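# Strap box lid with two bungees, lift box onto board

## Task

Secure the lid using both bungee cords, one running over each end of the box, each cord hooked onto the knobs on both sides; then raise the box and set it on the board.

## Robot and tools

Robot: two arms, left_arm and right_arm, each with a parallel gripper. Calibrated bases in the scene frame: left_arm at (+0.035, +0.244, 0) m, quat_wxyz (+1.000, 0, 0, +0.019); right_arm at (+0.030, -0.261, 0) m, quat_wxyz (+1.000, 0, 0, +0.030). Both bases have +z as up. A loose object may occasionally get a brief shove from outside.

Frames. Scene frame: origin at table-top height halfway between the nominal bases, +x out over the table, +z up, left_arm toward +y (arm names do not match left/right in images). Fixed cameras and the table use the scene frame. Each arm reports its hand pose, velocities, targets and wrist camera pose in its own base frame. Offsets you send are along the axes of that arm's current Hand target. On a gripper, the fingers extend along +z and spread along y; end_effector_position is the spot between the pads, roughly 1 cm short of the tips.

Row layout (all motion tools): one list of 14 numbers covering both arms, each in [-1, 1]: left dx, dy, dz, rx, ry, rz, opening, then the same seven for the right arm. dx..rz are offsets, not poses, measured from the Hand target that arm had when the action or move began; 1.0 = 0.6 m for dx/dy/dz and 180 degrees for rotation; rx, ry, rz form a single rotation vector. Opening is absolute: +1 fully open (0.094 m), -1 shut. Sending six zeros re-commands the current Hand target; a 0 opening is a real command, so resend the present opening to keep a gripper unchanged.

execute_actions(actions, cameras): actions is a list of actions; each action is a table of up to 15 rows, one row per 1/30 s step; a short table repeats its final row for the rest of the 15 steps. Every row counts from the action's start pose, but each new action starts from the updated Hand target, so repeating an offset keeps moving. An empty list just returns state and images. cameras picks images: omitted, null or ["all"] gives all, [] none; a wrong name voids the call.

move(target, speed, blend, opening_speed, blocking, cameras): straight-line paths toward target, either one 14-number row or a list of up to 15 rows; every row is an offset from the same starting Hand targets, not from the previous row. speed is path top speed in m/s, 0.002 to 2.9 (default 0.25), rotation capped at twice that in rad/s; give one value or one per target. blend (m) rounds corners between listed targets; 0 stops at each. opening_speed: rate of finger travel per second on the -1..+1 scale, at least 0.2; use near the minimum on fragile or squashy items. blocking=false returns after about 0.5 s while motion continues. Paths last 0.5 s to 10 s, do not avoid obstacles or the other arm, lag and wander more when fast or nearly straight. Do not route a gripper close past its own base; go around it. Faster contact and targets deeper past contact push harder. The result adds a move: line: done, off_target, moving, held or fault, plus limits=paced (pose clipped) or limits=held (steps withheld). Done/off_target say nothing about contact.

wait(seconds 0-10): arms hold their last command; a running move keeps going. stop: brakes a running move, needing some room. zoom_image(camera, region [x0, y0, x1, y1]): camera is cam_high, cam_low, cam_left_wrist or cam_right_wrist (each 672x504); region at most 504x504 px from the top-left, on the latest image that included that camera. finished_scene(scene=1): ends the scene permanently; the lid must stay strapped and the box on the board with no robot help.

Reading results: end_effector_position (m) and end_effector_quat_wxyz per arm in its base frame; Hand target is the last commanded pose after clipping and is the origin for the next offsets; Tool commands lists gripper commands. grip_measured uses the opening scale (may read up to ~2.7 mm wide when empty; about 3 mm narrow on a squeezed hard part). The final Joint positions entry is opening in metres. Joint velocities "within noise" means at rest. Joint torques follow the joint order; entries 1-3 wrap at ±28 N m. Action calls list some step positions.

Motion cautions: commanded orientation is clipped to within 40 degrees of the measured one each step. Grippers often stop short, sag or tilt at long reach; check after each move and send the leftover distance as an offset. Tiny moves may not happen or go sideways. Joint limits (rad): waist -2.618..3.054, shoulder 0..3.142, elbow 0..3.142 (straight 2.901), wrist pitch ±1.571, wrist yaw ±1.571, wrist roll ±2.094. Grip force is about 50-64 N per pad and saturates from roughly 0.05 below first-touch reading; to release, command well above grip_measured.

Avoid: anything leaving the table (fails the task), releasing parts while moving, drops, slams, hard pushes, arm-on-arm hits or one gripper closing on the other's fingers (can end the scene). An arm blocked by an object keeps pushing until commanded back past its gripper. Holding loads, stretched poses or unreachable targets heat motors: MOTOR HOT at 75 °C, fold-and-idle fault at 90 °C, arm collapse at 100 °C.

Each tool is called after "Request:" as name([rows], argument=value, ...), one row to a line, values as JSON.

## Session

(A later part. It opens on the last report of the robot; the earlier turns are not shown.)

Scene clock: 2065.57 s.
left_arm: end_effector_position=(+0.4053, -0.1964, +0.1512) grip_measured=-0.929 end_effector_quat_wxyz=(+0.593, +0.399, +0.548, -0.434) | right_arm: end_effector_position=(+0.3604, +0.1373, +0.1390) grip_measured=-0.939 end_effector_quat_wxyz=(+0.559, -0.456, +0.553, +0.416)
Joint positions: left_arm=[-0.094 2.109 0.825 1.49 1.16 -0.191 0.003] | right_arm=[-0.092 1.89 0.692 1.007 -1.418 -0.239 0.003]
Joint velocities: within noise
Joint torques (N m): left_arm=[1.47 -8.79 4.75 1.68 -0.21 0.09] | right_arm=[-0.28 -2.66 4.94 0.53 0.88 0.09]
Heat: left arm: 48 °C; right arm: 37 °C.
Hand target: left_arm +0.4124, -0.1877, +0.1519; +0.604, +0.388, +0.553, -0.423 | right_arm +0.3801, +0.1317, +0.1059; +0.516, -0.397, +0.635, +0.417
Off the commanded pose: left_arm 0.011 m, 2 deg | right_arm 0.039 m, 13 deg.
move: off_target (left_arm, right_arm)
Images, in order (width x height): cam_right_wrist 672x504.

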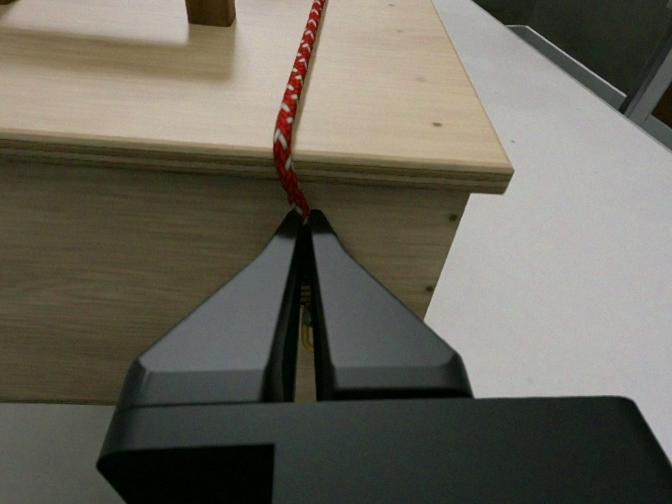

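Request:
move(target=[0,0,0,0,0,0,-1,-0.0164,0.002,-0.002,0,0,0,-1], speed=0.05, cameras=["cam_right_wrist"])

Request:
zoom_image(camera="cam_right_wrist", region=[290, 270, 330, 360])

Scene clock: 2077.80 s.
left_arm: end_effector_position=(+0.4053, -0.1964, +0.1512) grip_measured=-0.929 end_effector_quat_wxyz=(+0.593, +0.399, +0.548, -0.434) | right_arm: end_effector_position=(+0.3610, +0.1373, +0.1395) grip_measured=-0.939 end_effector_quat_wxyz=(+0.553, -0.449, +0.559, +0.424)
Joint positions: left_arm=[-0.094 2.109 0.825 1.49 1.16 -0.191 0.003] | right_arm=[-0.092 1.89 0.696 1.002 -1.42 -0.212 0.003]
Joint velocities: within noise
Joint torques (N m): left_arm=[1.46 -8.79 4.75 1.68 -0.2 0.08] | right_arm=[-0.21 -5.07 5.3 0.54 0.87 0.09]
Heat: left arm: 49 °C; right arm: 37 °C.
Hand target: left_arm +0.4124, -0.1877, +0.1519; +0.604, +0.388, +0.553, -0.423 | right_arm +0.3800, +0.1318, +0.1159; +0.516, -0.397, +0.635, +0.417
Off the commanded pose: left_arm 0.011 m, 2 deg | right_arm 0.031 m, 11 deg.
move: off_target (left_arm, right_arm)
Images, in order (width x height): cam_right_wrist 672x504.

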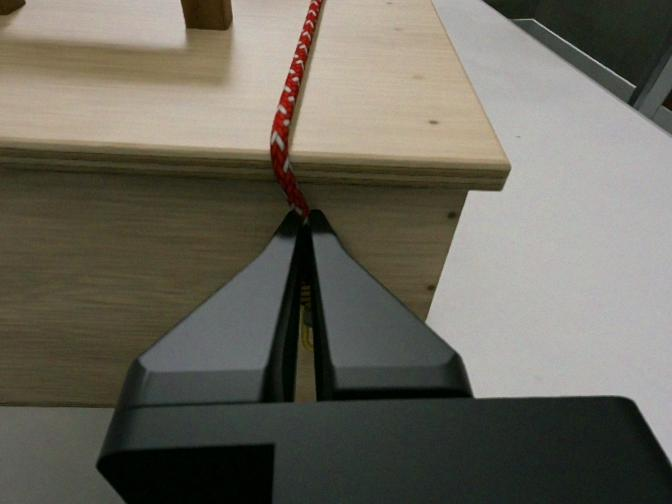

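Scaled by 5.600.

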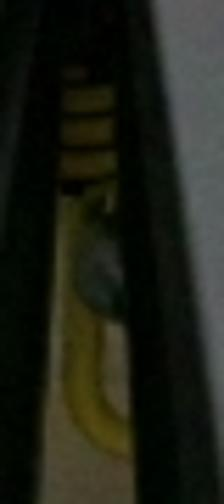

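Request:
move(target=[0,0,0,0,0,0,-1,-0.0164,0.002,-0.002,0,0,0,-1], speed=0.05, cameras=["cam_right_wrist"])

Request:
zoom_image(camera="cam_right_wrist", region=[290, 270, 330, 360])

Scene clock: 2080.07 s.
left_arm: end_effector_position=(+0.4053, -0.1964, +0.1512) grip_measured=-0.929 end_effector_quat_wxyz=(+0.593, +0.399, +0.548, -0.434) | right_arm: end_effector_position=(+0.3608, +0.1373, +0.1406) grip_measured=-0.939 end_effector_quat_wxyz=(+0.536, -0.432, +0.576, +0.441)
Joint positions: left_arm=[-0.094 2.109 0.825 1.49 1.16 -0.191 0.003] | right_arm=[-0.092 1.868 0.707 0.915 -1.42 -0.199 0.003]
Joint velocities: within noise
Joint torques (N m): left_arm=[1.47 -8.77 4.77 1.68 -0.21 0.09] | right_arm=[-0.14 -6.84 5.83 0.8 0.86 -0.1]
Heat: left arm: 49 °C; right arm: 37 °C.
Hand target: left_arm +0.4124, -0.1877, +0.1519; +0.604, +0.388, +0.553, -0.423 | right_arm +0.3800, +0.1318, +0.1260; +0.516, -0.397, +0.635, +0.417
Off the commanded pose: left_arm 0.011 m, 2 deg | right_arm 0.025 m, 9 deg.
move: off_target (left_arm, right_arm)
Images, in order (width x height): cam_right_wrist 672x504.

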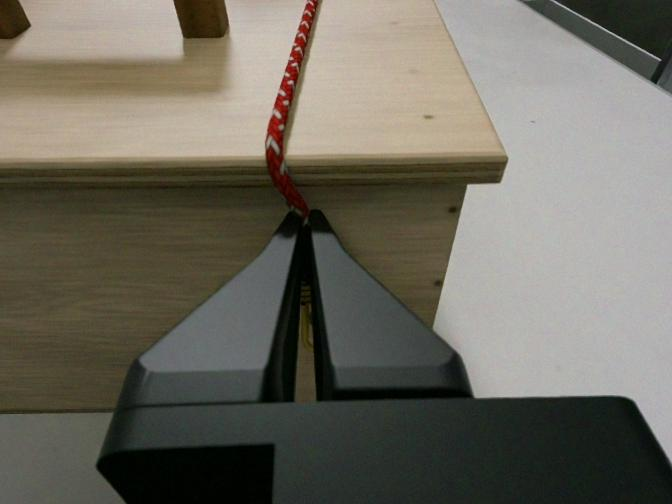

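Scaled by 5.600.

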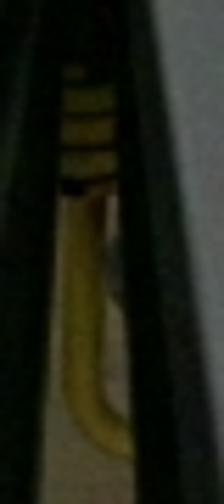

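Request:
move(target=[0,0,0,0,0,0,-1,-0.0131,0.0016,-0.0016,0,0,0,-1], speed=0.05, cameras=["cam_right_wrist"])

Request:
zoom_image(camera="cam_right_wrist", region=[290, 270, 330, 360])

Scene clock: 2083.03 s.
left_arm: end_effector_position=(+0.4053, -0.1964, +0.1512) grip_measured=-0.929 end_effector_quat_wxyz=(+0.593, +0.399, +0.548, -0.434) | right_arm: end_effector_position=(+0.3620, +0.1370, +0.1443) grip_measured=-0.939 end_effector_quat_wxyz=(+0.528, -0.424, +0.586, +0.445)
Joint positions: left_arm=[-0.094 2.109 0.825 1.49 1.16 -0.191 0.003] | right_arm=[-0.092 1.839 0.721 0.818 -1.412 -0.223 0.003]
Joint velocities: within noise
Joint torques (N m): left_arm=[1.47 -8.77 4.77 1.68 -0.21 0.09] | right_arm=[-0.06 -7.49 6.38 0.93 0.78 -0.13]
Heat: left arm: 49 °C; right arm: 37 °C.
Hand target: left_arm +0.4124, -0.1877, +0.1519; +0.604, +0.388, +0.553, -0.423 | right_arm +0.3801, +0.1318, +0.1340; +0.516, -0.397, +0.635, +0.417
Off the commanded pose: left_arm 0.011 m, 2 deg | right_arm 0.021 m, 7 deg.
move: off_target (left_arm, right_arm)
Images, in order (width x height): cam_right_wrist 672x504.

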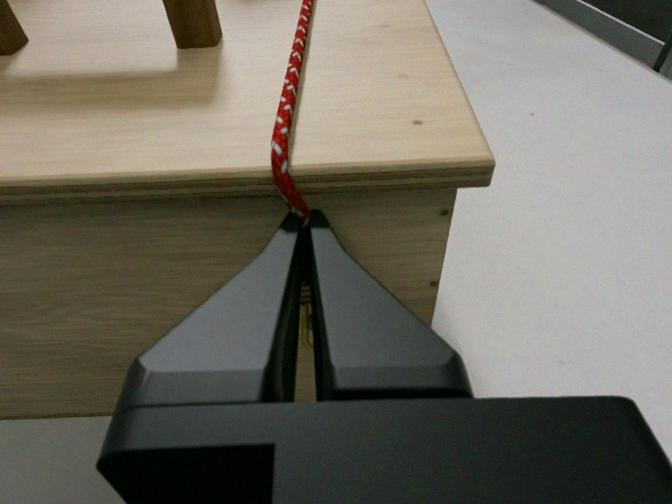

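Scaled by 5.600.

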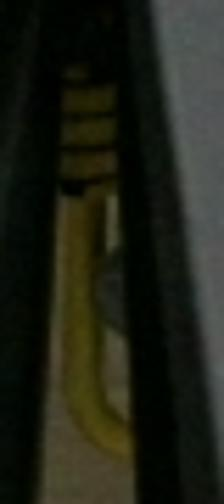

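Request:
move(target=[0,0,0,0,0,0,-1,-0.009,0.0007,-0.0086,0,-0.0278,0,-1], speed=0.05, cameras=["cam_right_wrist"])

Request:
zoom_image(camera="cam_right_wrist", region=[290, 270, 330, 360])

Scene clock: 2088.27 s.
left_arm: end_effector_position=(+0.4060, -0.1950, +0.1513) grip_measured=-0.929 end_effector_quat_wxyz=(+0.594, +0.398, +0.548, -0.433) | right_arm: end_effector_position=(+0.3694, +0.1328, +0.1554) grip_measured=-0.939 end_effector_quat_wxyz=(+0.544, -0.414, +0.583, +0.439)
Joint positions: left_arm=[-0.09 2.109 0.825 1.49 1.16 -0.191 0.003] | right_arm=[-0.101 1.857 0.715 1.012 -1.395 -0.067 0.003]
Joint velocities: within noise
Joint torques (N m): left_arm=[1.2 -8.79 4.77 1.68 -0.21 0.09] | right_arm=[-0.42 -5.03 3.9 1.68 0.47 0.11]
Heat: left arm: 49 °C; right arm: 38 °C.
Hand target: left_arm +0.4124, -0.1877, +0.1519; +0.604, +0.388, +0.553, -0.423 | right_arm +0.3788, +0.1274, +0.1399; +0.543, -0.378, +0.612, +0.434
Off the commanded pose: left_arm 0.010 m, 2 deg | right_arm 0.019 m, 5 deg.
move: off_target (right_arm)
Images, in order (width x height): cam_right_wrist 672x504.

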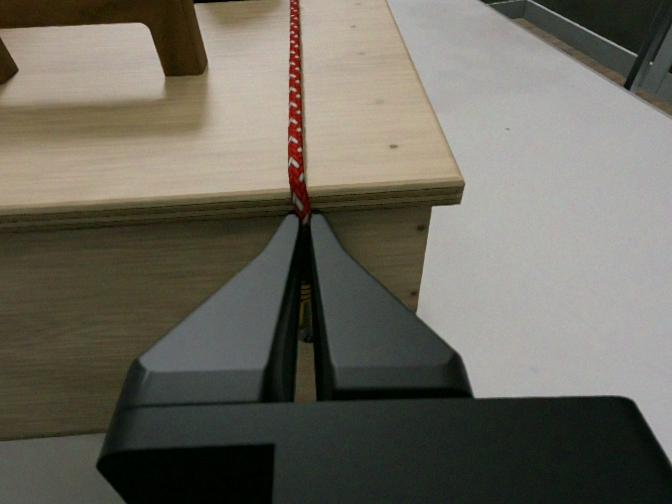

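Scaled by 5.600.

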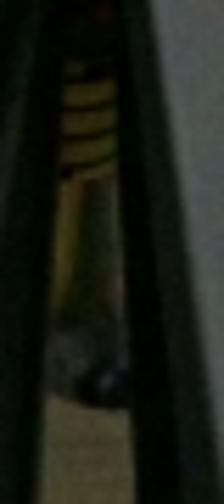

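Request:
wait(seconds=0.1, cameras=["cam_high", "cam_low"])

Scene clock: 2093.73 s.
left_arm: end_effector_position=(+0.4060, -0.1950, +0.1513) grip_measured=-0.929 end_effector_quat_wxyz=(+0.594, +0.398, +0.548, -0.433) | right_arm: end_effector_position=(+0.3694, +0.1328, +0.1554) grip_measured=-0.939 end_effector_quat_wxyz=(+0.544, -0.414, +0.583, +0.439)
Joint positions: left_arm=[-0.09 2.109 0.825 1.49 1.16 -0.191 0.003] | right_arm=[-0.101 1.857 0.715 1.012 -1.395 -0.066 0.003]
Joint velocities: within noise
Joint torques (N m): left_arm=[1.17 -8.77 4.77 1.67 -0.21 0.08] | right_arm=[-0.42 -5.03 3.93 1.68 0.47 0.05]
Heat: left arm: 49 °C; right arm: 38 °C.
Hand target: left_arm +0.4124, -0.1877, +0.1519; +0.604, +0.388, +0.553, -0.423 | right_arm +0.3788, +0.1274, +0.1399; +0.543, -0.378, +0.611, +0.434
Tool commands: left_gripper/opening=-1.0 right_gripper/opening=-1.0
Off the commanded pose: left_arm 0.010 m, 2 deg | right_arm 0.019 m, 5 deg.
wait: 0.10 s; at rest from the start
Images, in order (width x height): cam_high 672x504, cam_low 672x504.

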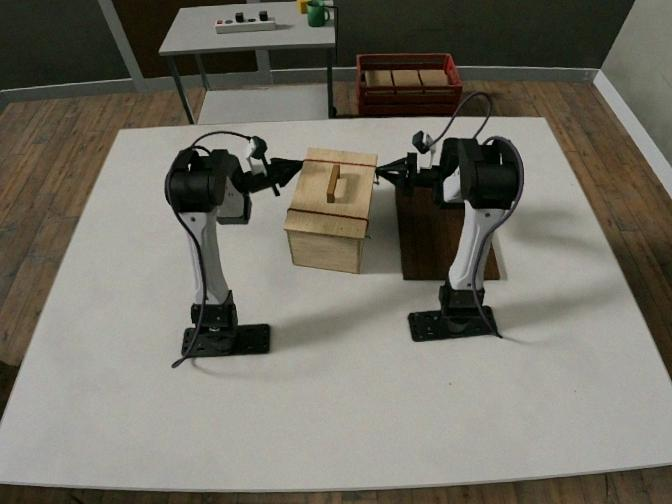

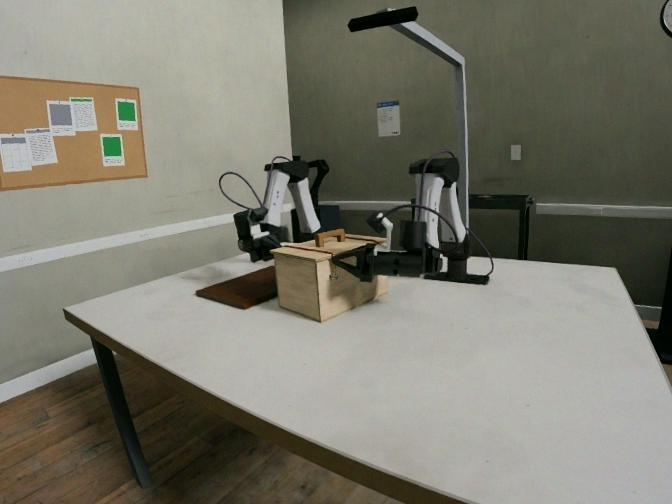

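Request:
zoom_image(camera="cam_high", region=[345, 150, 405, 195])

Request:
zoom_image(camera="cam_low", region=[310, 240, 370, 300])

Scaled by 8.400.

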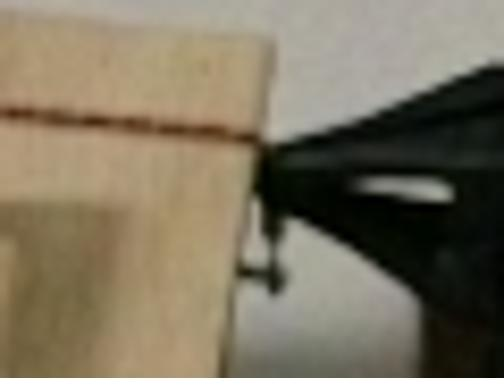

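Scaled by 8.400.

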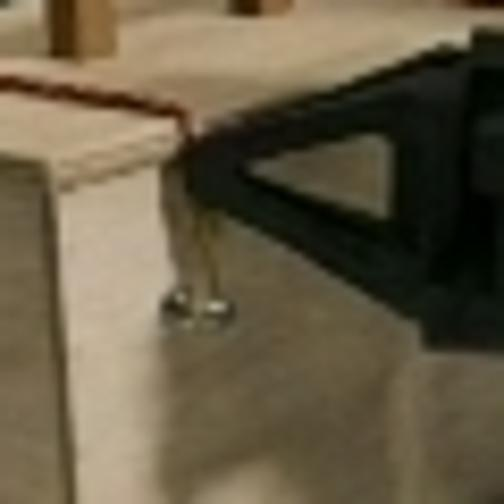

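Request:
move(target=[0,0,0,0,0,0,-1,-0.0106,0.0096,-0.001,0,0,0,-1], speed=0.05, cameras=["cam_right_wrist"])

Request:
zoom_image(camera="cam_right_wrist", region=[290, 270, 330, 360])

Scene clock: 2101.23 s.
left_arm: end_effector_position=(+0.4060, -0.1950, +0.1513) grip_measured=-0.929 end_effector_quat_wxyz=(+0.594, +0.398, +0.548, -0.433) | right_arm: end_effector_position=(+0.3690, +0.1325, +0.1553) grip_measured=-0.939 end_effector_quat_wxyz=(+0.545, -0.407, +0.587, +0.439)
Joint positions: left_arm=[-0.09 2.109 0.825 1.49 1.16 -0.191 0.003] | right_arm=[-0.101 1.857 0.702 1.046 -1.383 -0.036 0.003]
Joint velocities: within noise
Joint torques (N m): left_arm=[1.21 -8.8 4.79 1.68 -0.21 0.08] | right_arm=[-0.13 -7.56 3.49 1.58 0.4 0.08]
Heat: left arm: 49 °C; right arm: 37 °C.
Hand target: left_arm +0.4124, -0.1877, +0.1519; +0.604, +0.388, +0.553, -0.423 | right_arm +0.3741, +0.1288, +0.1469; +0.543, -0.378, +0.611, +0.434
Off the commanded pose: left_arm 0.010 m, 2 deg | right_arm 0.010 m, 4 deg.
move: off_target (right_arm)
Images, in order (width x height): cam_right_wrist 672x504.

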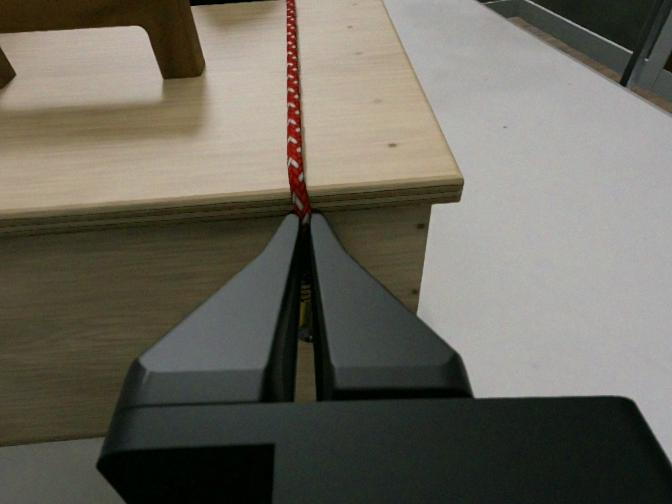

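Scaled by 5.600.

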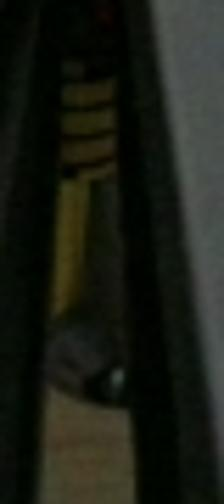

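Request:
move(target=[0,0,0,0,0,0,-1,-0.0105,0.0080,-0.001,0,0,0,-1], speed=0.05, cameras=["cam_right_wrist"])

Request:
zoom_image(camera="cam_right_wrist", region=[290, 270, 330, 360])

Scene clock: 2102.50 s.
left_arm: end_effector_position=(+0.4060, -0.1950, +0.1513) grip_measured=-0.929 end_effector_quat_wxyz=(+0.594, +0.398, +0.548, -0.433) | right_arm: end_effector_position=(+0.3682, +0.1324, +0.1565) grip_measured=-0.939 end_effector_quat_wxyz=(+0.546, -0.400, +0.592, +0.437)
Joint positions: left_arm=[-0.09 2.109 0.825 1.49 1.16 -0.191 0.003] | right_arm=[-0.1 1.844 0.691 1.047 -1.369 -0.023 0.003]
Joint velocities: within noise
Joint torques (N m): left_arm=[1.2 -8.79 4.78 1.68 -0.21 0.09] | right_arm=[0.02 -9.26 3.51 1.5 0.28 0]
Heat: left arm: 49 °C; right arm: 37 °C.
Hand target: left_arm +0.4124, -0.1877, +0.1519; +0.604, +0.388, +0.553, -0.423 | right_arm +0.3701, +0.1299, +0.1537; +0.543, -0.378, +0.612, +0.434
Off the commanded pose: left_arm 0.010 m, 2 deg | right_arm 0.004 m, 3 deg.
move: off_target (right_arm)
Images, in order (width x height): cam_right_wrist 672x504.

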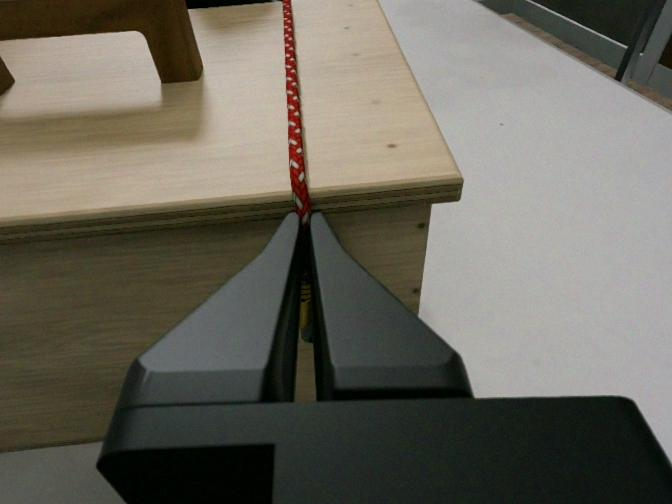

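Scaled by 5.600.

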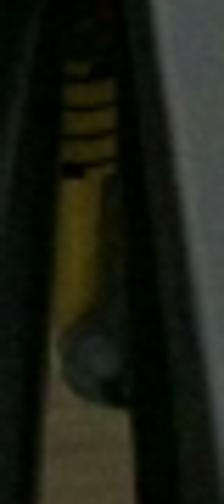

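Request:
move(target=[0,0,0,0,0,0,-1,-0.009,0.0065,-0.001,0,0,0,-1], speed=0.05, cameras=["cam_right_wrist"])

Request:
zoom_image(camera="cam_right_wrist", region=[290, 270, 330, 360])

Scene clock: 2104.70 s.
left_arm: end_effector_position=(+0.4060, -0.1950, +0.1513) grip_measured=-0.929 end_effector_quat_wxyz=(+0.594, +0.398, +0.548, -0.433) | right_arm: end_effector_position=(+0.3676, +0.1322, +0.1585) grip_measured=-0.939 end_effector_quat_wxyz=(+0.545, -0.391, +0.599, +0.436)
Joint positions: left_arm=[-0.09 2.109 0.825 1.49 1.16 -0.191 0.003] | right_arm=[-0.099 1.822 0.68 1.027 -1.351 -0.016 0.003]
Joint velocities: within noise
Joint torques (N m): left_arm=[1.18 -8.77 4.77 1.68 -0.21 0.09] | right_arm=[0.03 -9.98 3.9 1.54 0.09 0.02]
Heat: left arm: 49 °C; right arm: 37 °C.
Hand target: left_arm +0.4124, -0.1877, +0.1519; +0.604, +0.388, +0.553, -0.423 | right_arm +0.3670, +0.1305, +0.1597; +0.543, -0.378, +0.611, +0.434
Off the commanded pose: left_arm 0.010 m, 2 deg | right_arm 0.002 m, 2 deg.
move: done
Images, in order (width x height): cam_right_wrist 672x504.

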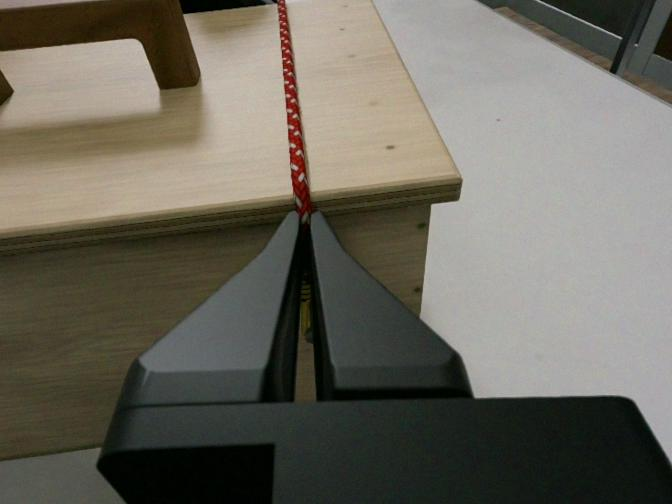

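Scaled by 5.600.

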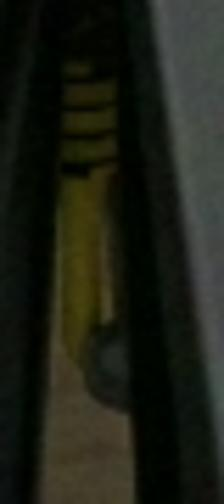

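Request:
wait(seconds=0.1, cameras=["cam_high"])

Request:
zoom_image(camera="cam_high", region=[363, 162, 393, 192])

Scene clock: 2107.07 s.
left_arm: end_effector_position=(+0.4060, -0.1950, +0.1513) grip_measured=-0.929 end_effector_quat_wxyz=(+0.594, +0.398, +0.548, -0.433) | right_arm: end_effector_position=(+0.3676, +0.1322, +0.1585) grip_measured=-0.939 end_effector_quat_wxyz=(+0.545, -0.391, +0.600, +0.436)
Joint positions: left_arm=[-0.09 2.109 0.825 1.49 1.16 -0.191 0.003] | right_arm=[-0.099 1.822 0.68 1.026 -1.351 -0.016 0.003]
Joint velocities: within noise
Joint torques (N m): left_arm=[1.17 -8.76 4.77 1.67 -0.21 0.09] | right_arm=[0.03 -10.03 3.9 1.53 0.11 0.02]
Heat: left arm: 49 °C; right arm: 37 °C.
Hand target: left_arm +0.4124, -0.1877, +0.1519; +0.604, +0.388, +0.553, -0.423 | right_arm +0.3669, +0.1305, +0.1596; +0.543, -0.378, +0.611, +0.434
Tool commands: left_gripper/opening=-1.0 right_gripper/opening=-1.0
Off the commanded pose: left_arm 0.010 m, 2 deg | right_arm 0.002 m, 2 deg.
wait: 0.10 s; at rest from the start
Images, in order (width x height): cam_high 672x504.

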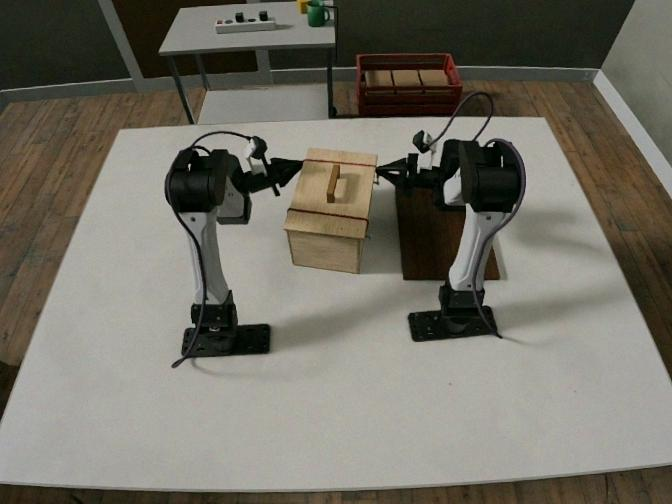

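Scaled by 16.800.

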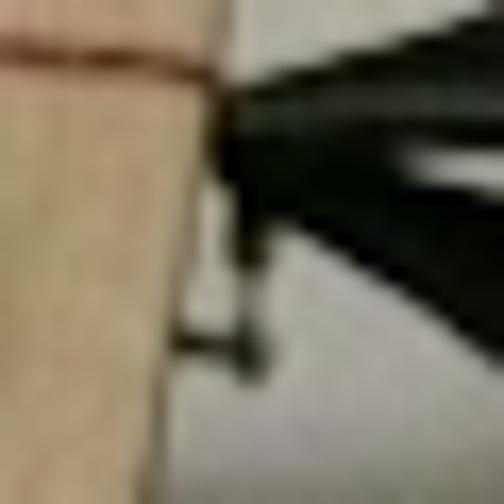

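Request:
move(target=[0,0,0,0,0,0,-1,0,0,0,0,0,0,-0.6], speed=0.05, opening_speed=0.4, cameras=["cam_right_wrist"])

Request:
zoom_image(camera="cam_right_wrist", region=[270, 190, 350, 360])

Scene clock: 2114.13 s.
left_arm: end_effector_position=(+0.4060, -0.1950, +0.1513) grip_measured=-0.929 end_effector_quat_wxyz=(+0.594, +0.398, +0.548, -0.433) | right_arm: end_effector_position=(+0.3695, +0.1314, +0.1541) grip_measured=-0.603 end_effector_quat_wxyz=(+0.538, -0.378, +0.612, +0.440)
Joint positions: left_arm=[-0.09 2.109 0.825 1.49 1.16 -0.191 0.003] | right_arm=[-0.099 1.822 0.68 0.99 -1.336 -0.015 0.019]
Joint velocities: within noise
Joint torques (N m): left_arm=[1.2 -8.8 4.77 1.68 -0.21 0.09] | right_arm=[0.06 -10.43 4.1 1.79 -0.02 -0.09]
Heat: left arm: 49 °C; right arm: 37 °C.
Hand target: left_arm +0.4124, -0.1877, +0.1519; +0.604, +0.388, +0.553, -0.423 | right_arm +0.3670, +0.1305, +0.1596; +0.543, -0.378, +0.611, +0.434
Off the commanded pose: left_arm 0.010 m, 2 deg | right_arm 0.006 m, 1 deg.
move: done
Images, in order (width x height): cam_right_wrist 672x504.

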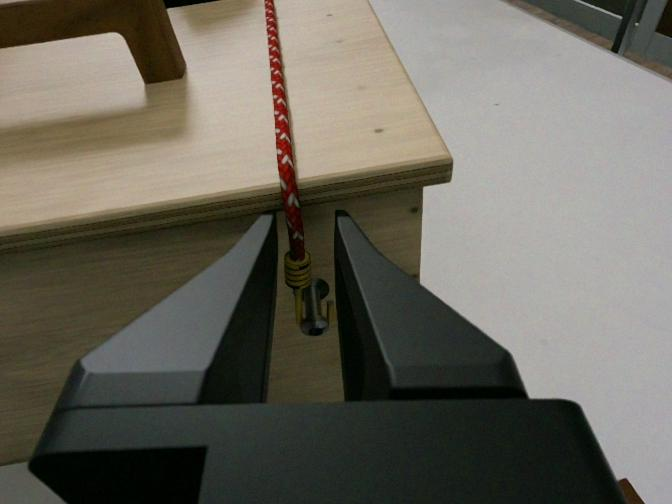

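Scaled by 2.965.

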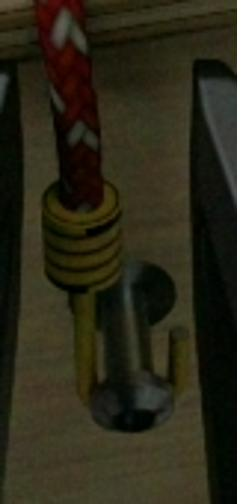

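Request:
move([
  [0,0,0,0,0,0,-1,0,0,0,0,0,0,-0.3],
  [0,0,0,0,0,0,-1,0,0,-0.12,0,0,0,-0.3],
], speed=0.1, opening_speed=0.5, cameras=["cam_right_wrist", "cam_low"])

Request:
zoom_image(camera="cam_low", region=[300, 230, 400, 310])

Scene clock: 2118.00 s.
left_arm: end_effector_position=(+0.4060, -0.1950, +0.1513) grip_measured=-0.929 end_effector_quat_wxyz=(+0.594, +0.398, +0.548, -0.433) | right_arm: end_effector_position=(+0.3473, +0.0629, +0.1548) grip_measured=-0.303 end_effector_quat_wxyz=(+0.546, -0.360, +0.612, +0.445)
Joint positions: left_arm=[-0.09 2.109 0.825 1.49 1.16 -0.191 0.003] | right_arm=[-0.329 1.762 0.658 0.765 -1.543 -0.186 0.033]
Joint velocities: within noise
Joint torques (N m): left_arm=[1.2 -8.79 4.79 1.68 -0.21 0.09] | right_arm=[-0.09 -10.15 4.62 1.5 -0.3 -0.23]
Heat: left arm: 49 °C; right arm: 37 °C.
Hand target: left_arm +0.4124, -0.1877, +0.1519; +0.604, +0.388, +0.553, -0.423 | right_arm +0.3428, +0.0628, +0.1621; +0.543, -0.378, +0.611, +0.434
Off the commanded pose: left_arm 0.010 m, 2 deg | right_arm 0.009 m, 2 deg.
move: done
Images, in order (width x height): cam_low 672x504, cam_right_wrist 672x504.

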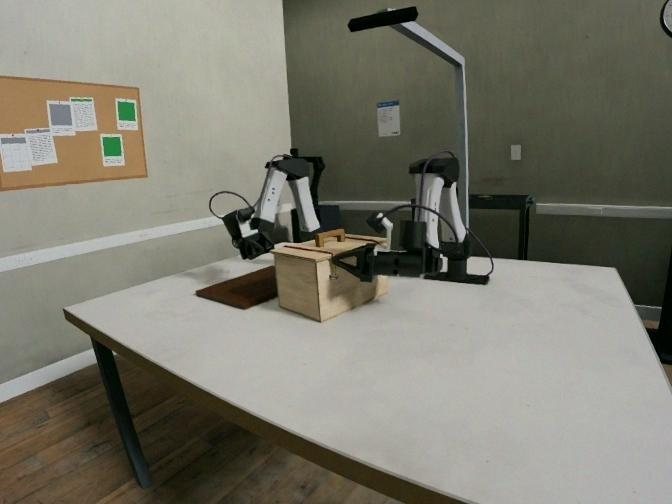

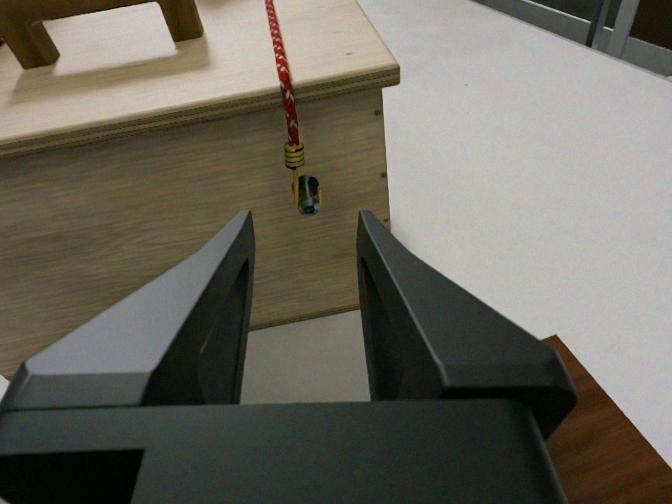

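Scaled by 5.040.

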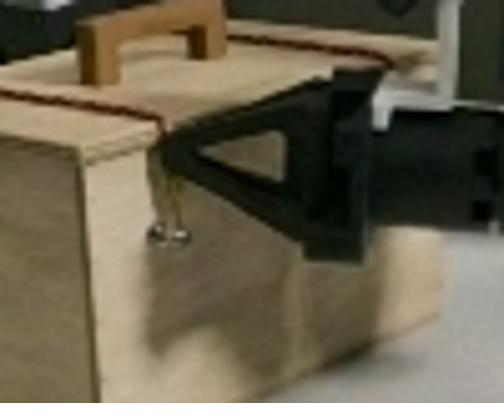

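Request:
move(target=[0,0,0,0,0,0,-0.6,0,0,0,0,0,0,-0.3], speed=0.05, opening_speed=0.4, cameras=["cam_left_wrist"])

Request:
zoom_image(camera="cam_left_wrist", region=[240, 150, 440, 350])

Scene clock: 2123.60 s.
left_arm: end_effector_position=(+0.4092, -0.1914, +0.1500) grip_measured=-0.603 end_effector_quat_wxyz=(+0.595, +0.391, +0.555, -0.431) | right_arm: end_effector_position=(+0.3443, +0.0639, +0.1522) grip_measured=-0.303 end_effector_quat_wxyz=(+0.542, -0.357, +0.615, +0.447)
Joint positions: left_arm=[-0.083 2.109 0.825 1.479 1.151 -0.191 0.019] | right_arm=[-0.329 1.749 0.658 0.678 -1.543 -0.249 0.033]
Joint velocities: within noise
Joint torques (N m): left_arm=[0.54 -8.79 4.83 1.81 -0.1 0.1] | right_arm=[-0.1 -10.07 5.68 1.57 -0.33 -0.17]
Heat: left arm: 49 °C; right arm: 37 °C.
Hand target: left_arm +0.4124, -0.1878, +0.1519; +0.604, +0.388, +0.553, -0.423 | right_arm +0.3428, +0.0628, +0.1621; +0.543, -0.379, +0.611, +0.434
Off the commanded pose: left_arm 0.005 m, 1 deg | right_arm 0.010 m, 3 deg.
move: off_target (right_arm)
Images, in order (width x height): cam_left_wrist 672x504.

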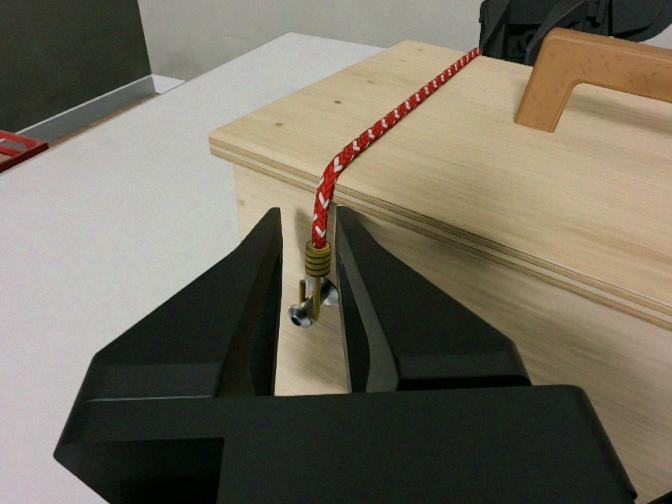

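Scaled by 2.520.

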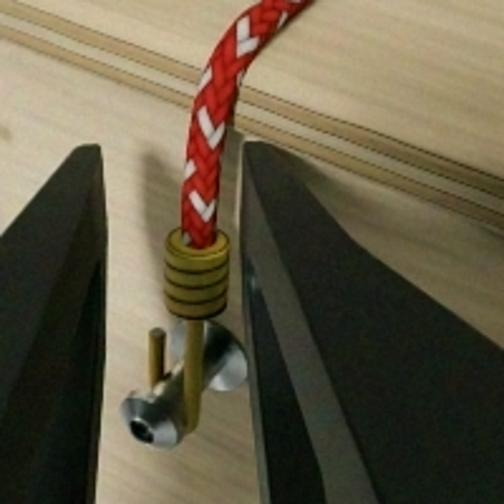

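Request:
move([
  [0,0,0,0,0,0,-0.3,0,0,0,0,0,0,-0.3],
  [0,0,-0.12,0,0,0,-0.3,0,0,0,0,0,0,-0.3],
], speed=0.1, opening_speed=0.5, cameras=["cam_left_wrist", "cam_low"])

Request:
zoom_image(camera="cam_low", region=[300, 230, 400, 310])

Scene clock: 2128.20 s.
left_arm: end_effector_position=(+0.3944, -0.1206, +0.1261) grip_measured=-0.303 end_effector_quat_wxyz=(+0.570, +0.365, +0.593, -0.436) | right_arm: end_effector_position=(+0.3400, +0.0653, +0.1484) grip_measured=-0.303 end_effector_quat_wxyz=(+0.538, -0.353, +0.618, +0.452)
Joint positions: left_arm=[0.119 2.109 0.735 1.501 1.323 -0.224 0.033] | right_arm=[-0.329 1.734 0.658 0.565 -1.543 -0.331 0.033]
Joint velocities: within noise
Joint torques (N m): left_arm=[0.21 -11.12 3.33 2.6 0.19 0.03] | right_arm=[-0.1 -9.89 7.23 1.48 -0.36 -0.2]
Heat: left arm: 49 °C; right arm: 37 °C.
Hand target: left_arm +0.3879, -0.1204, +0.1457; +0.604, +0.388, +0.553, -0.423 | right_arm +0.3428, +0.0628, +0.1621; +0.543, -0.379, +0.611, +0.434
Off the commanded pose: left_arm 0.021 m, 7 deg | right_arm 0.014 m, 4 deg.
joint sent to its limit (left arm) — joint 4 (wrist pitch), upper limit. The joint targets still meet the commanded pose.
move: off_target (left_arm, right_arm)
Images, in order (width x height): cam_low 672x504, cam_left_wrist 672x504.

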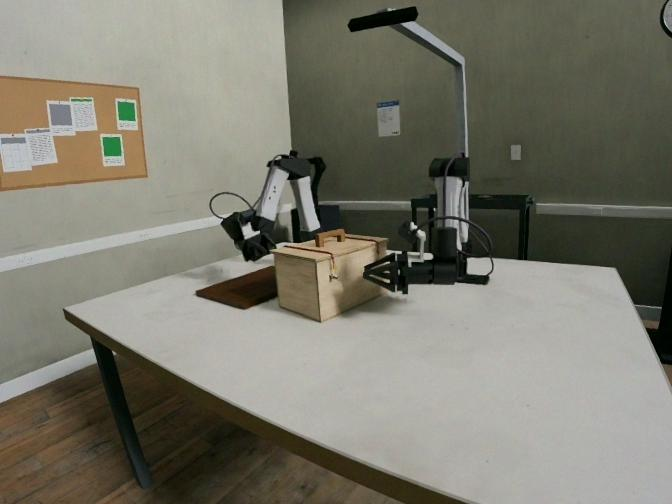

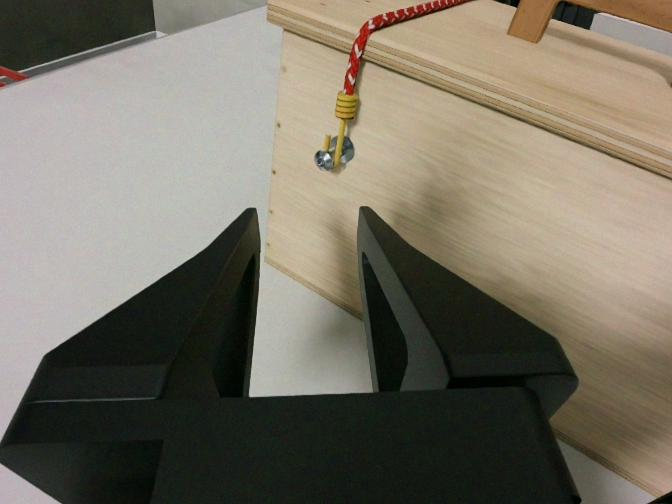

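Scaled by 5.040.

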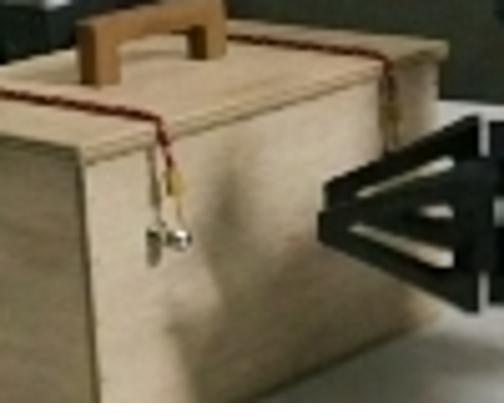

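Request:
move([
  [-0.067,0,-0.13,0,0,0,-0.3,-0.281,0.034,-0.0092,0,0,0,-0.3],
  [-0.067,0,-0.13,0,0,0,-0.3,-0.291,0.2028,-0.0037,0.2767,0.1806,0.0677,-0.3],
], speed=0.3, blend=0.03, cameras=["cam_right_wrist"])

Scene clock: 2142.00 s.
left_arm: end_effector_position=(+0.3680, -0.0431, +0.1700) grip_measured=-0.303 end_effector_quat_wxyz=(+0.573, +0.374, +0.598, -0.417) | right_arm: end_effector_position=(+0.2495, +0.0996, +0.3404) grip_measured=-0.303 end_effector_quat_wxyz=(+0.408, -0.162, +0.896, +0.072)
Joint positions: left_arm=[0.366 1.939 0.712 1.497 1.553 -0.342 0.033] | right_arm=[0.404 1.049 1.494 -1.164 0.039 0.028 0.033]
Joint velocities: within noise
Joint torques (N m): left_arm=[0.38 -9.99 3.38 1.88 0.1 0.17] | right_arm=[0.83 -0.58 9.24 1.97 0.04 0.09]
Heat: left arm: 52 °C; right arm: 38 °C.
Hand target: left_arm +0.3602, -0.0440, +0.1789; +0.604, +0.388, +0.553, -0.423 | right_arm +0.2501, +0.1002, +0.3499; +0.416, -0.157, +0.893, +0.073
Off the commanded pose: left_arm 0.012 m, 7 deg | right_arm 0.010 m, 1 deg.
move: off_target (left_arm)
Images, in order (width x height): cam_right_wrist 672x504.

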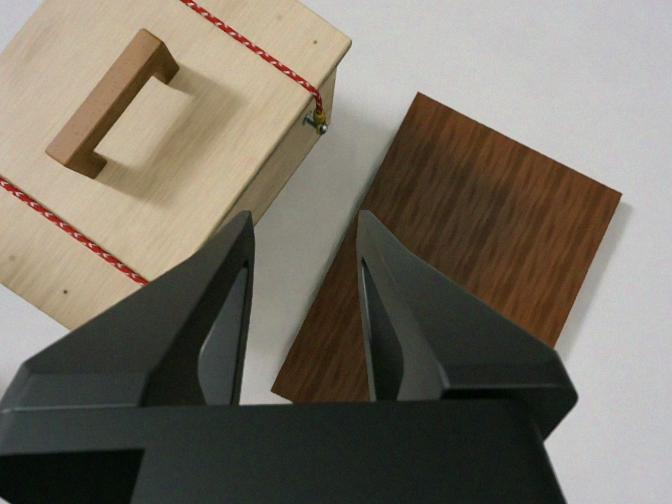

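Request:
move(target=[0,0,0,0,0,0,-0.3,-0.0616,0.1831,0.151,0.0845,0.2688,0.1816,0.1], speed=0.3, cameras=["cam_right_wrist"])

Scene clock: 2151.30 s.
left_arm: end_effector_position=(+0.3679, -0.0431, +0.1700) grip_measured=-0.303 end_effector_quat_wxyz=(+0.574, +0.376, +0.597, -0.415) | right_arm: end_effector_position=(+0.2968, +0.2345, +0.3164) grip_measured=+0.097 end_effector_quat_wxyz=(+0.168, +0.115, +0.966, +0.159)
Joint positions: left_arm=[0.366 1.938 0.712 1.496 1.554 -0.333 0.033] | right_arm=[0.676 1.787 2.259 -1.576 0.016 0.91 0.052]
Joint velocities: within noise
Joint torques (N m): left_arm=[0.35 -10.11 3.4 1.83 0.11 0.1] | right_arm=[-0.46 -6.3 8.18 1.34 -0.07 0.07]
Heat: left arm: 52 °C; right arm: 39 °C.
Hand target: left_arm +0.3602, -0.0440, +0.1790; +0.604, +0.388, +0.553, -0.423 | right_arm +0.3002, +0.2354, +0.3199; +0.000, +0.131, +0.991, +0.000
Off the commanded pose: left_arm 0.012 m, 6 deg | right_arm 0.005 m, 27 deg.
joint sent to its limit (right arm) — joint 4 (wrist pitch), lower limit. The joint targets are off in orientation, not in position.
move: off_target (left_arm, right_arm)
Images, in order (width x height): cam_right_wrist 672x504.

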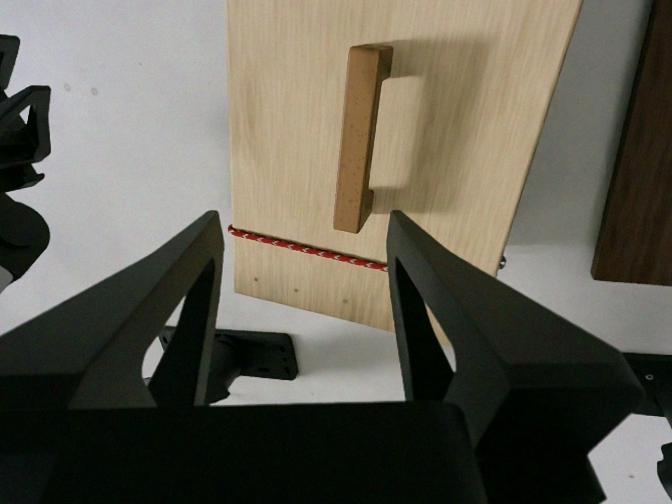

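Request:
move(target=[0,0,0,0,0,0,-0.3,0.0168,0.0293,0.1333,0,0,0.0056,0.1], speed=0.2, cameras=["cam_right_wrist"])

Scene clock: 2158.03 s.
left_arm: end_effector_position=(+0.3676, -0.0432, +0.1713) grip_measured=-0.303 end_effector_quat_wxyz=(+0.576, +0.378, +0.595, -0.413) | right_arm: end_effector_position=(+0.2980, +0.2519, +0.2483) grip_measured=+0.097 end_effector_quat_wxyz=(+0.091, +0.134, +0.982, +0.093)
Joint positions: left_arm=[0.366 1.934 0.712 1.496 1.554 -0.33 0.033] | right_arm=[0.707 1.903 2.171 -1.577 0.012 0.977 0.052]
Joint velocities: within noise
Joint torques (N m): left_arm=[0.36 -9.78 3.41 1.8 0.1 0.09] | right_arm=[0.8 -7.58 5.11 0.93 -0.09 0.06]
Heat: left arm: 52 °C; right arm: 40 °C.
Hand target: left_arm +0.3602, -0.0440, +0.1789; +0.604, +0.388, +0.553, -0.423 | right_arm +0.2948, +0.2550, +0.2400; +0.000, +0.139, +0.990, +0.000
Off the commanded pose: left_arm 0.011 m, 6 deg | right_arm 0.009 m, 15 deg.
joint sent to its limit (right arm) — joint 4 (wrist pitch), lower limit. The joint targets are off in orientation, not in position.
move: off_target (left_arm, right_arm)
Images, in order (width x height): cam_right_wrist 672x504.

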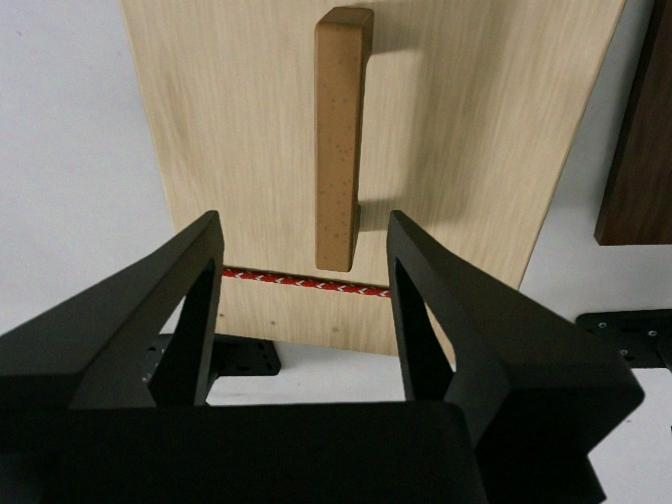

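Request:
move(target=[0,0,0,0,0,0,-0.3,-0.0082,-0.0029,0,0,-0.1556,0,0], speed=0.2, cameras=["cam_right_wrist"])

Scene clock: 2174.67 s.
left_arm: end_effector_position=(+0.3676, -0.0432, +0.1713) grip_measured=-0.303 end_effector_quat_wxyz=(+0.576, +0.379, +0.595, -0.413) | right_arm: end_effector_position=(+0.2984, +0.2508, +0.2431) grip_measured=+0.003 end_effector_quat_wxyz=(+0.236, +0.131, +0.963, -0.031)
Joint positions: left_arm=[0.366 1.934 0.712 1.496 1.554 -0.328 0.033] | right_arm=[0.886 1.903 2.092 -1.552 0.436 1.11 0.047]
Joint velocities: within noise
Joint torques (N m): left_arm=[0.38 -9.81 3.38 1.79 0.1 0.08] | right_arm=[0.57 -9.05 5.01 0.94 0.29 0.05]
Heat: left arm: 54 °C; right arm: 38 °C.
Hand target: left_arm +0.3602, -0.0440, +0.1789; +0.604, +0.388, +0.553, -0.423 | right_arm +0.2992, +0.2519, +0.2401; +0.239, +0.135, +0.961, -0.033
Off the commanded pose: left_arm 0.011 m, 6 deg | right_arm 0.003 m, 1 deg.
move: off_target (left_arm)
Images, in order (width x height): cam_right_wrist 672x504.

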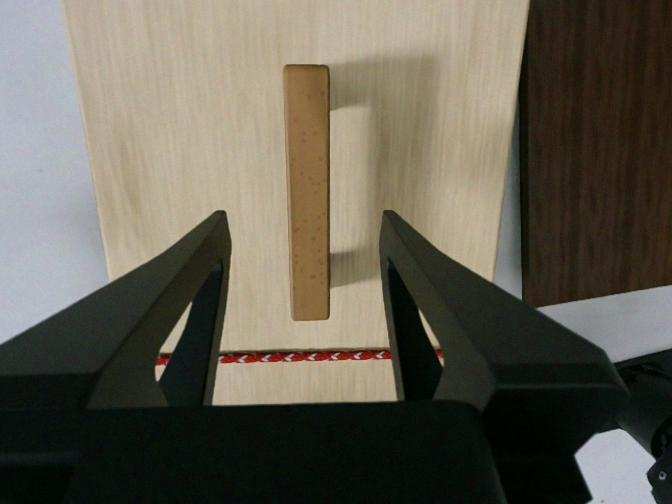

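Request:
move(target=[0,0,0,0,0,0,-0.3,0.0331,0.0008,0.0751,0,-0.0222,0,0], speed=0.12, cameras=["cam_right_wrist"])

Scene clock: 2180.50 s.
left_arm: end_effector_position=(+0.3676, -0.0432, +0.1713) grip_measured=-0.303 end_effector_quat_wxyz=(+0.576, +0.379, +0.595, -0.413) | right_arm: end_effector_position=(+0.3055, +0.2523, +0.1843) grip_measured=+0.003 end_effector_quat_wxyz=(+0.265, +0.130, +0.954, -0.049)
Joint positions: left_arm=[0.366 1.934 0.712 1.496 1.554 -0.328 0.033] | right_arm=[0.904 1.847 1.751 -1.27 0.51 1.121 0.047]
Joint velocities: within noise
Joint torques (N m): left_arm=[0.34 -9.83 3.4 1.8 0.1 0.09] | right_arm=[0.65 -12.14 5.18 0.97 0.29 0.03]
Heat: left arm: 54 °C; right arm: 38 °C.
Hand target: left_arm +0.3602, -0.0440, +0.1789; +0.604, +0.388, +0.553, -0.423 | right_arm +0.3028, +0.2514, +0.1909; +0.273, +0.134, +0.952, -0.038
Off the commanded pose: left_arm 0.011 m, 6 deg | right_arm 0.007 m, 2 deg.
move: off_target (left_arm)
Images, in order (width x height): cam_right_wrist 672x504.

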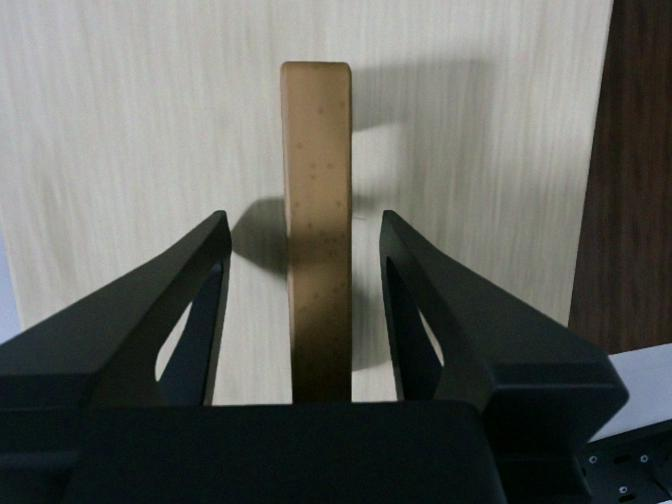

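Request:
move([
  [0,0,0,0,0,0,-0.3,-0.0023,-0.0074,-0.0124,0,0,0,0],
  [0,0,0,0,0,0,-0.3,-0.0023,-0.0074,-0.0124,0,0,0,-0.6],
], speed=0.1, opening_speed=0.8, cameras=["cam_right_wrist"])

Scene clock: 2185.00 s.
left_arm: end_effector_position=(+0.3676, -0.0432, +0.1713) grip_measured=-0.303 end_effector_quat_wxyz=(+0.576, +0.379, +0.595, -0.412) | right_arm: end_effector_position=(+0.3039, +0.2504, +0.1865) grip_measured=-0.597 end_effector_quat_wxyz=(+0.265, +0.130, +0.954, -0.050)
Joint positions: left_arm=[0.366 1.934 0.712 1.496 1.554 -0.327 0.033] | right_arm=[0.904 1.84 1.751 -1.279 0.51 1.121 0.019]
Joint velocities: within noise
Joint torques (N m): left_arm=[0.35 -9.84 3.38 1.79 0.1 0.07] | right_arm=[0.84 -12.93 5.85 0.76 0.3 0.04]
Heat: left arm: 55 °C; right arm: 38 °C.
Hand target: left_arm +0.3602, -0.0440, +0.1789; +0.604, +0.388, +0.553, -0.423 | right_arm +0.2989, +0.2479, +0.1979; +0.273, +0.134, +0.952, -0.038
Off the commanded pose: left_arm 0.011 m, 6 deg | right_arm 0.013 m, 2 deg.
move: off_target (left_arm, right_arm); target 2's new opening was sent with right_arm's hand 0.013 m and 2 deg from that target
Images, in order (width x height): cam_right_wrist 672x504.

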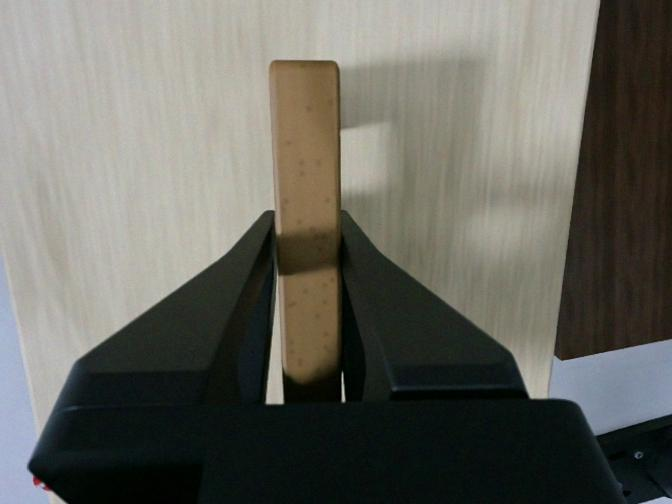

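Request:
move(target=[0,0,0,0,0,0,-0.3,0.004,0,-0.003,0,0,0,-1], speed=0.05, opening_speed=0.6, cameras=[])

Scene clock: 2187.67 s.
left_arm: end_effector_position=(+0.3676, -0.0432, +0.1712) grip_measured=-0.303 end_effector_quat_wxyz=(+0.576, +0.380, +0.595, -0.412) | right_arm: end_effector_position=(+0.3023, +0.2509, +0.1866) grip_measured=-0.677 end_effector_quat_wxyz=(+0.264, +0.127, +0.955, -0.051)
Joint positions: left_arm=[0.366 1.934 0.712 1.495 1.555 -0.326 0.033] | right_arm=[0.908 1.839 1.751 -1.283 0.51 1.121 0.015]
Joint velocities: within noise
Joint torques (N m): left_arm=[0.35 -9.84 3.41 1.79 0.1 0.06] | right_arm=[1.14 -13.16 5.64 0.74 0.31 0.12]
Heat: left arm: 55 °C; right arm: 38 °C.
Hand target: left_arm +0.3601, -0.0440, +0.1789; +0.604, +0.388, +0.553, -0.423 | right_arm +0.2960, +0.2488, +0.1983; +0.273, +0.134, +0.952, -0.038
Off the commanded pose: left_arm 0.011 m, 6 deg | right_arm 0.013 m, 2 deg.
move: off_target (left_arm, right_arm)
No camera images: "cameras" was empty.


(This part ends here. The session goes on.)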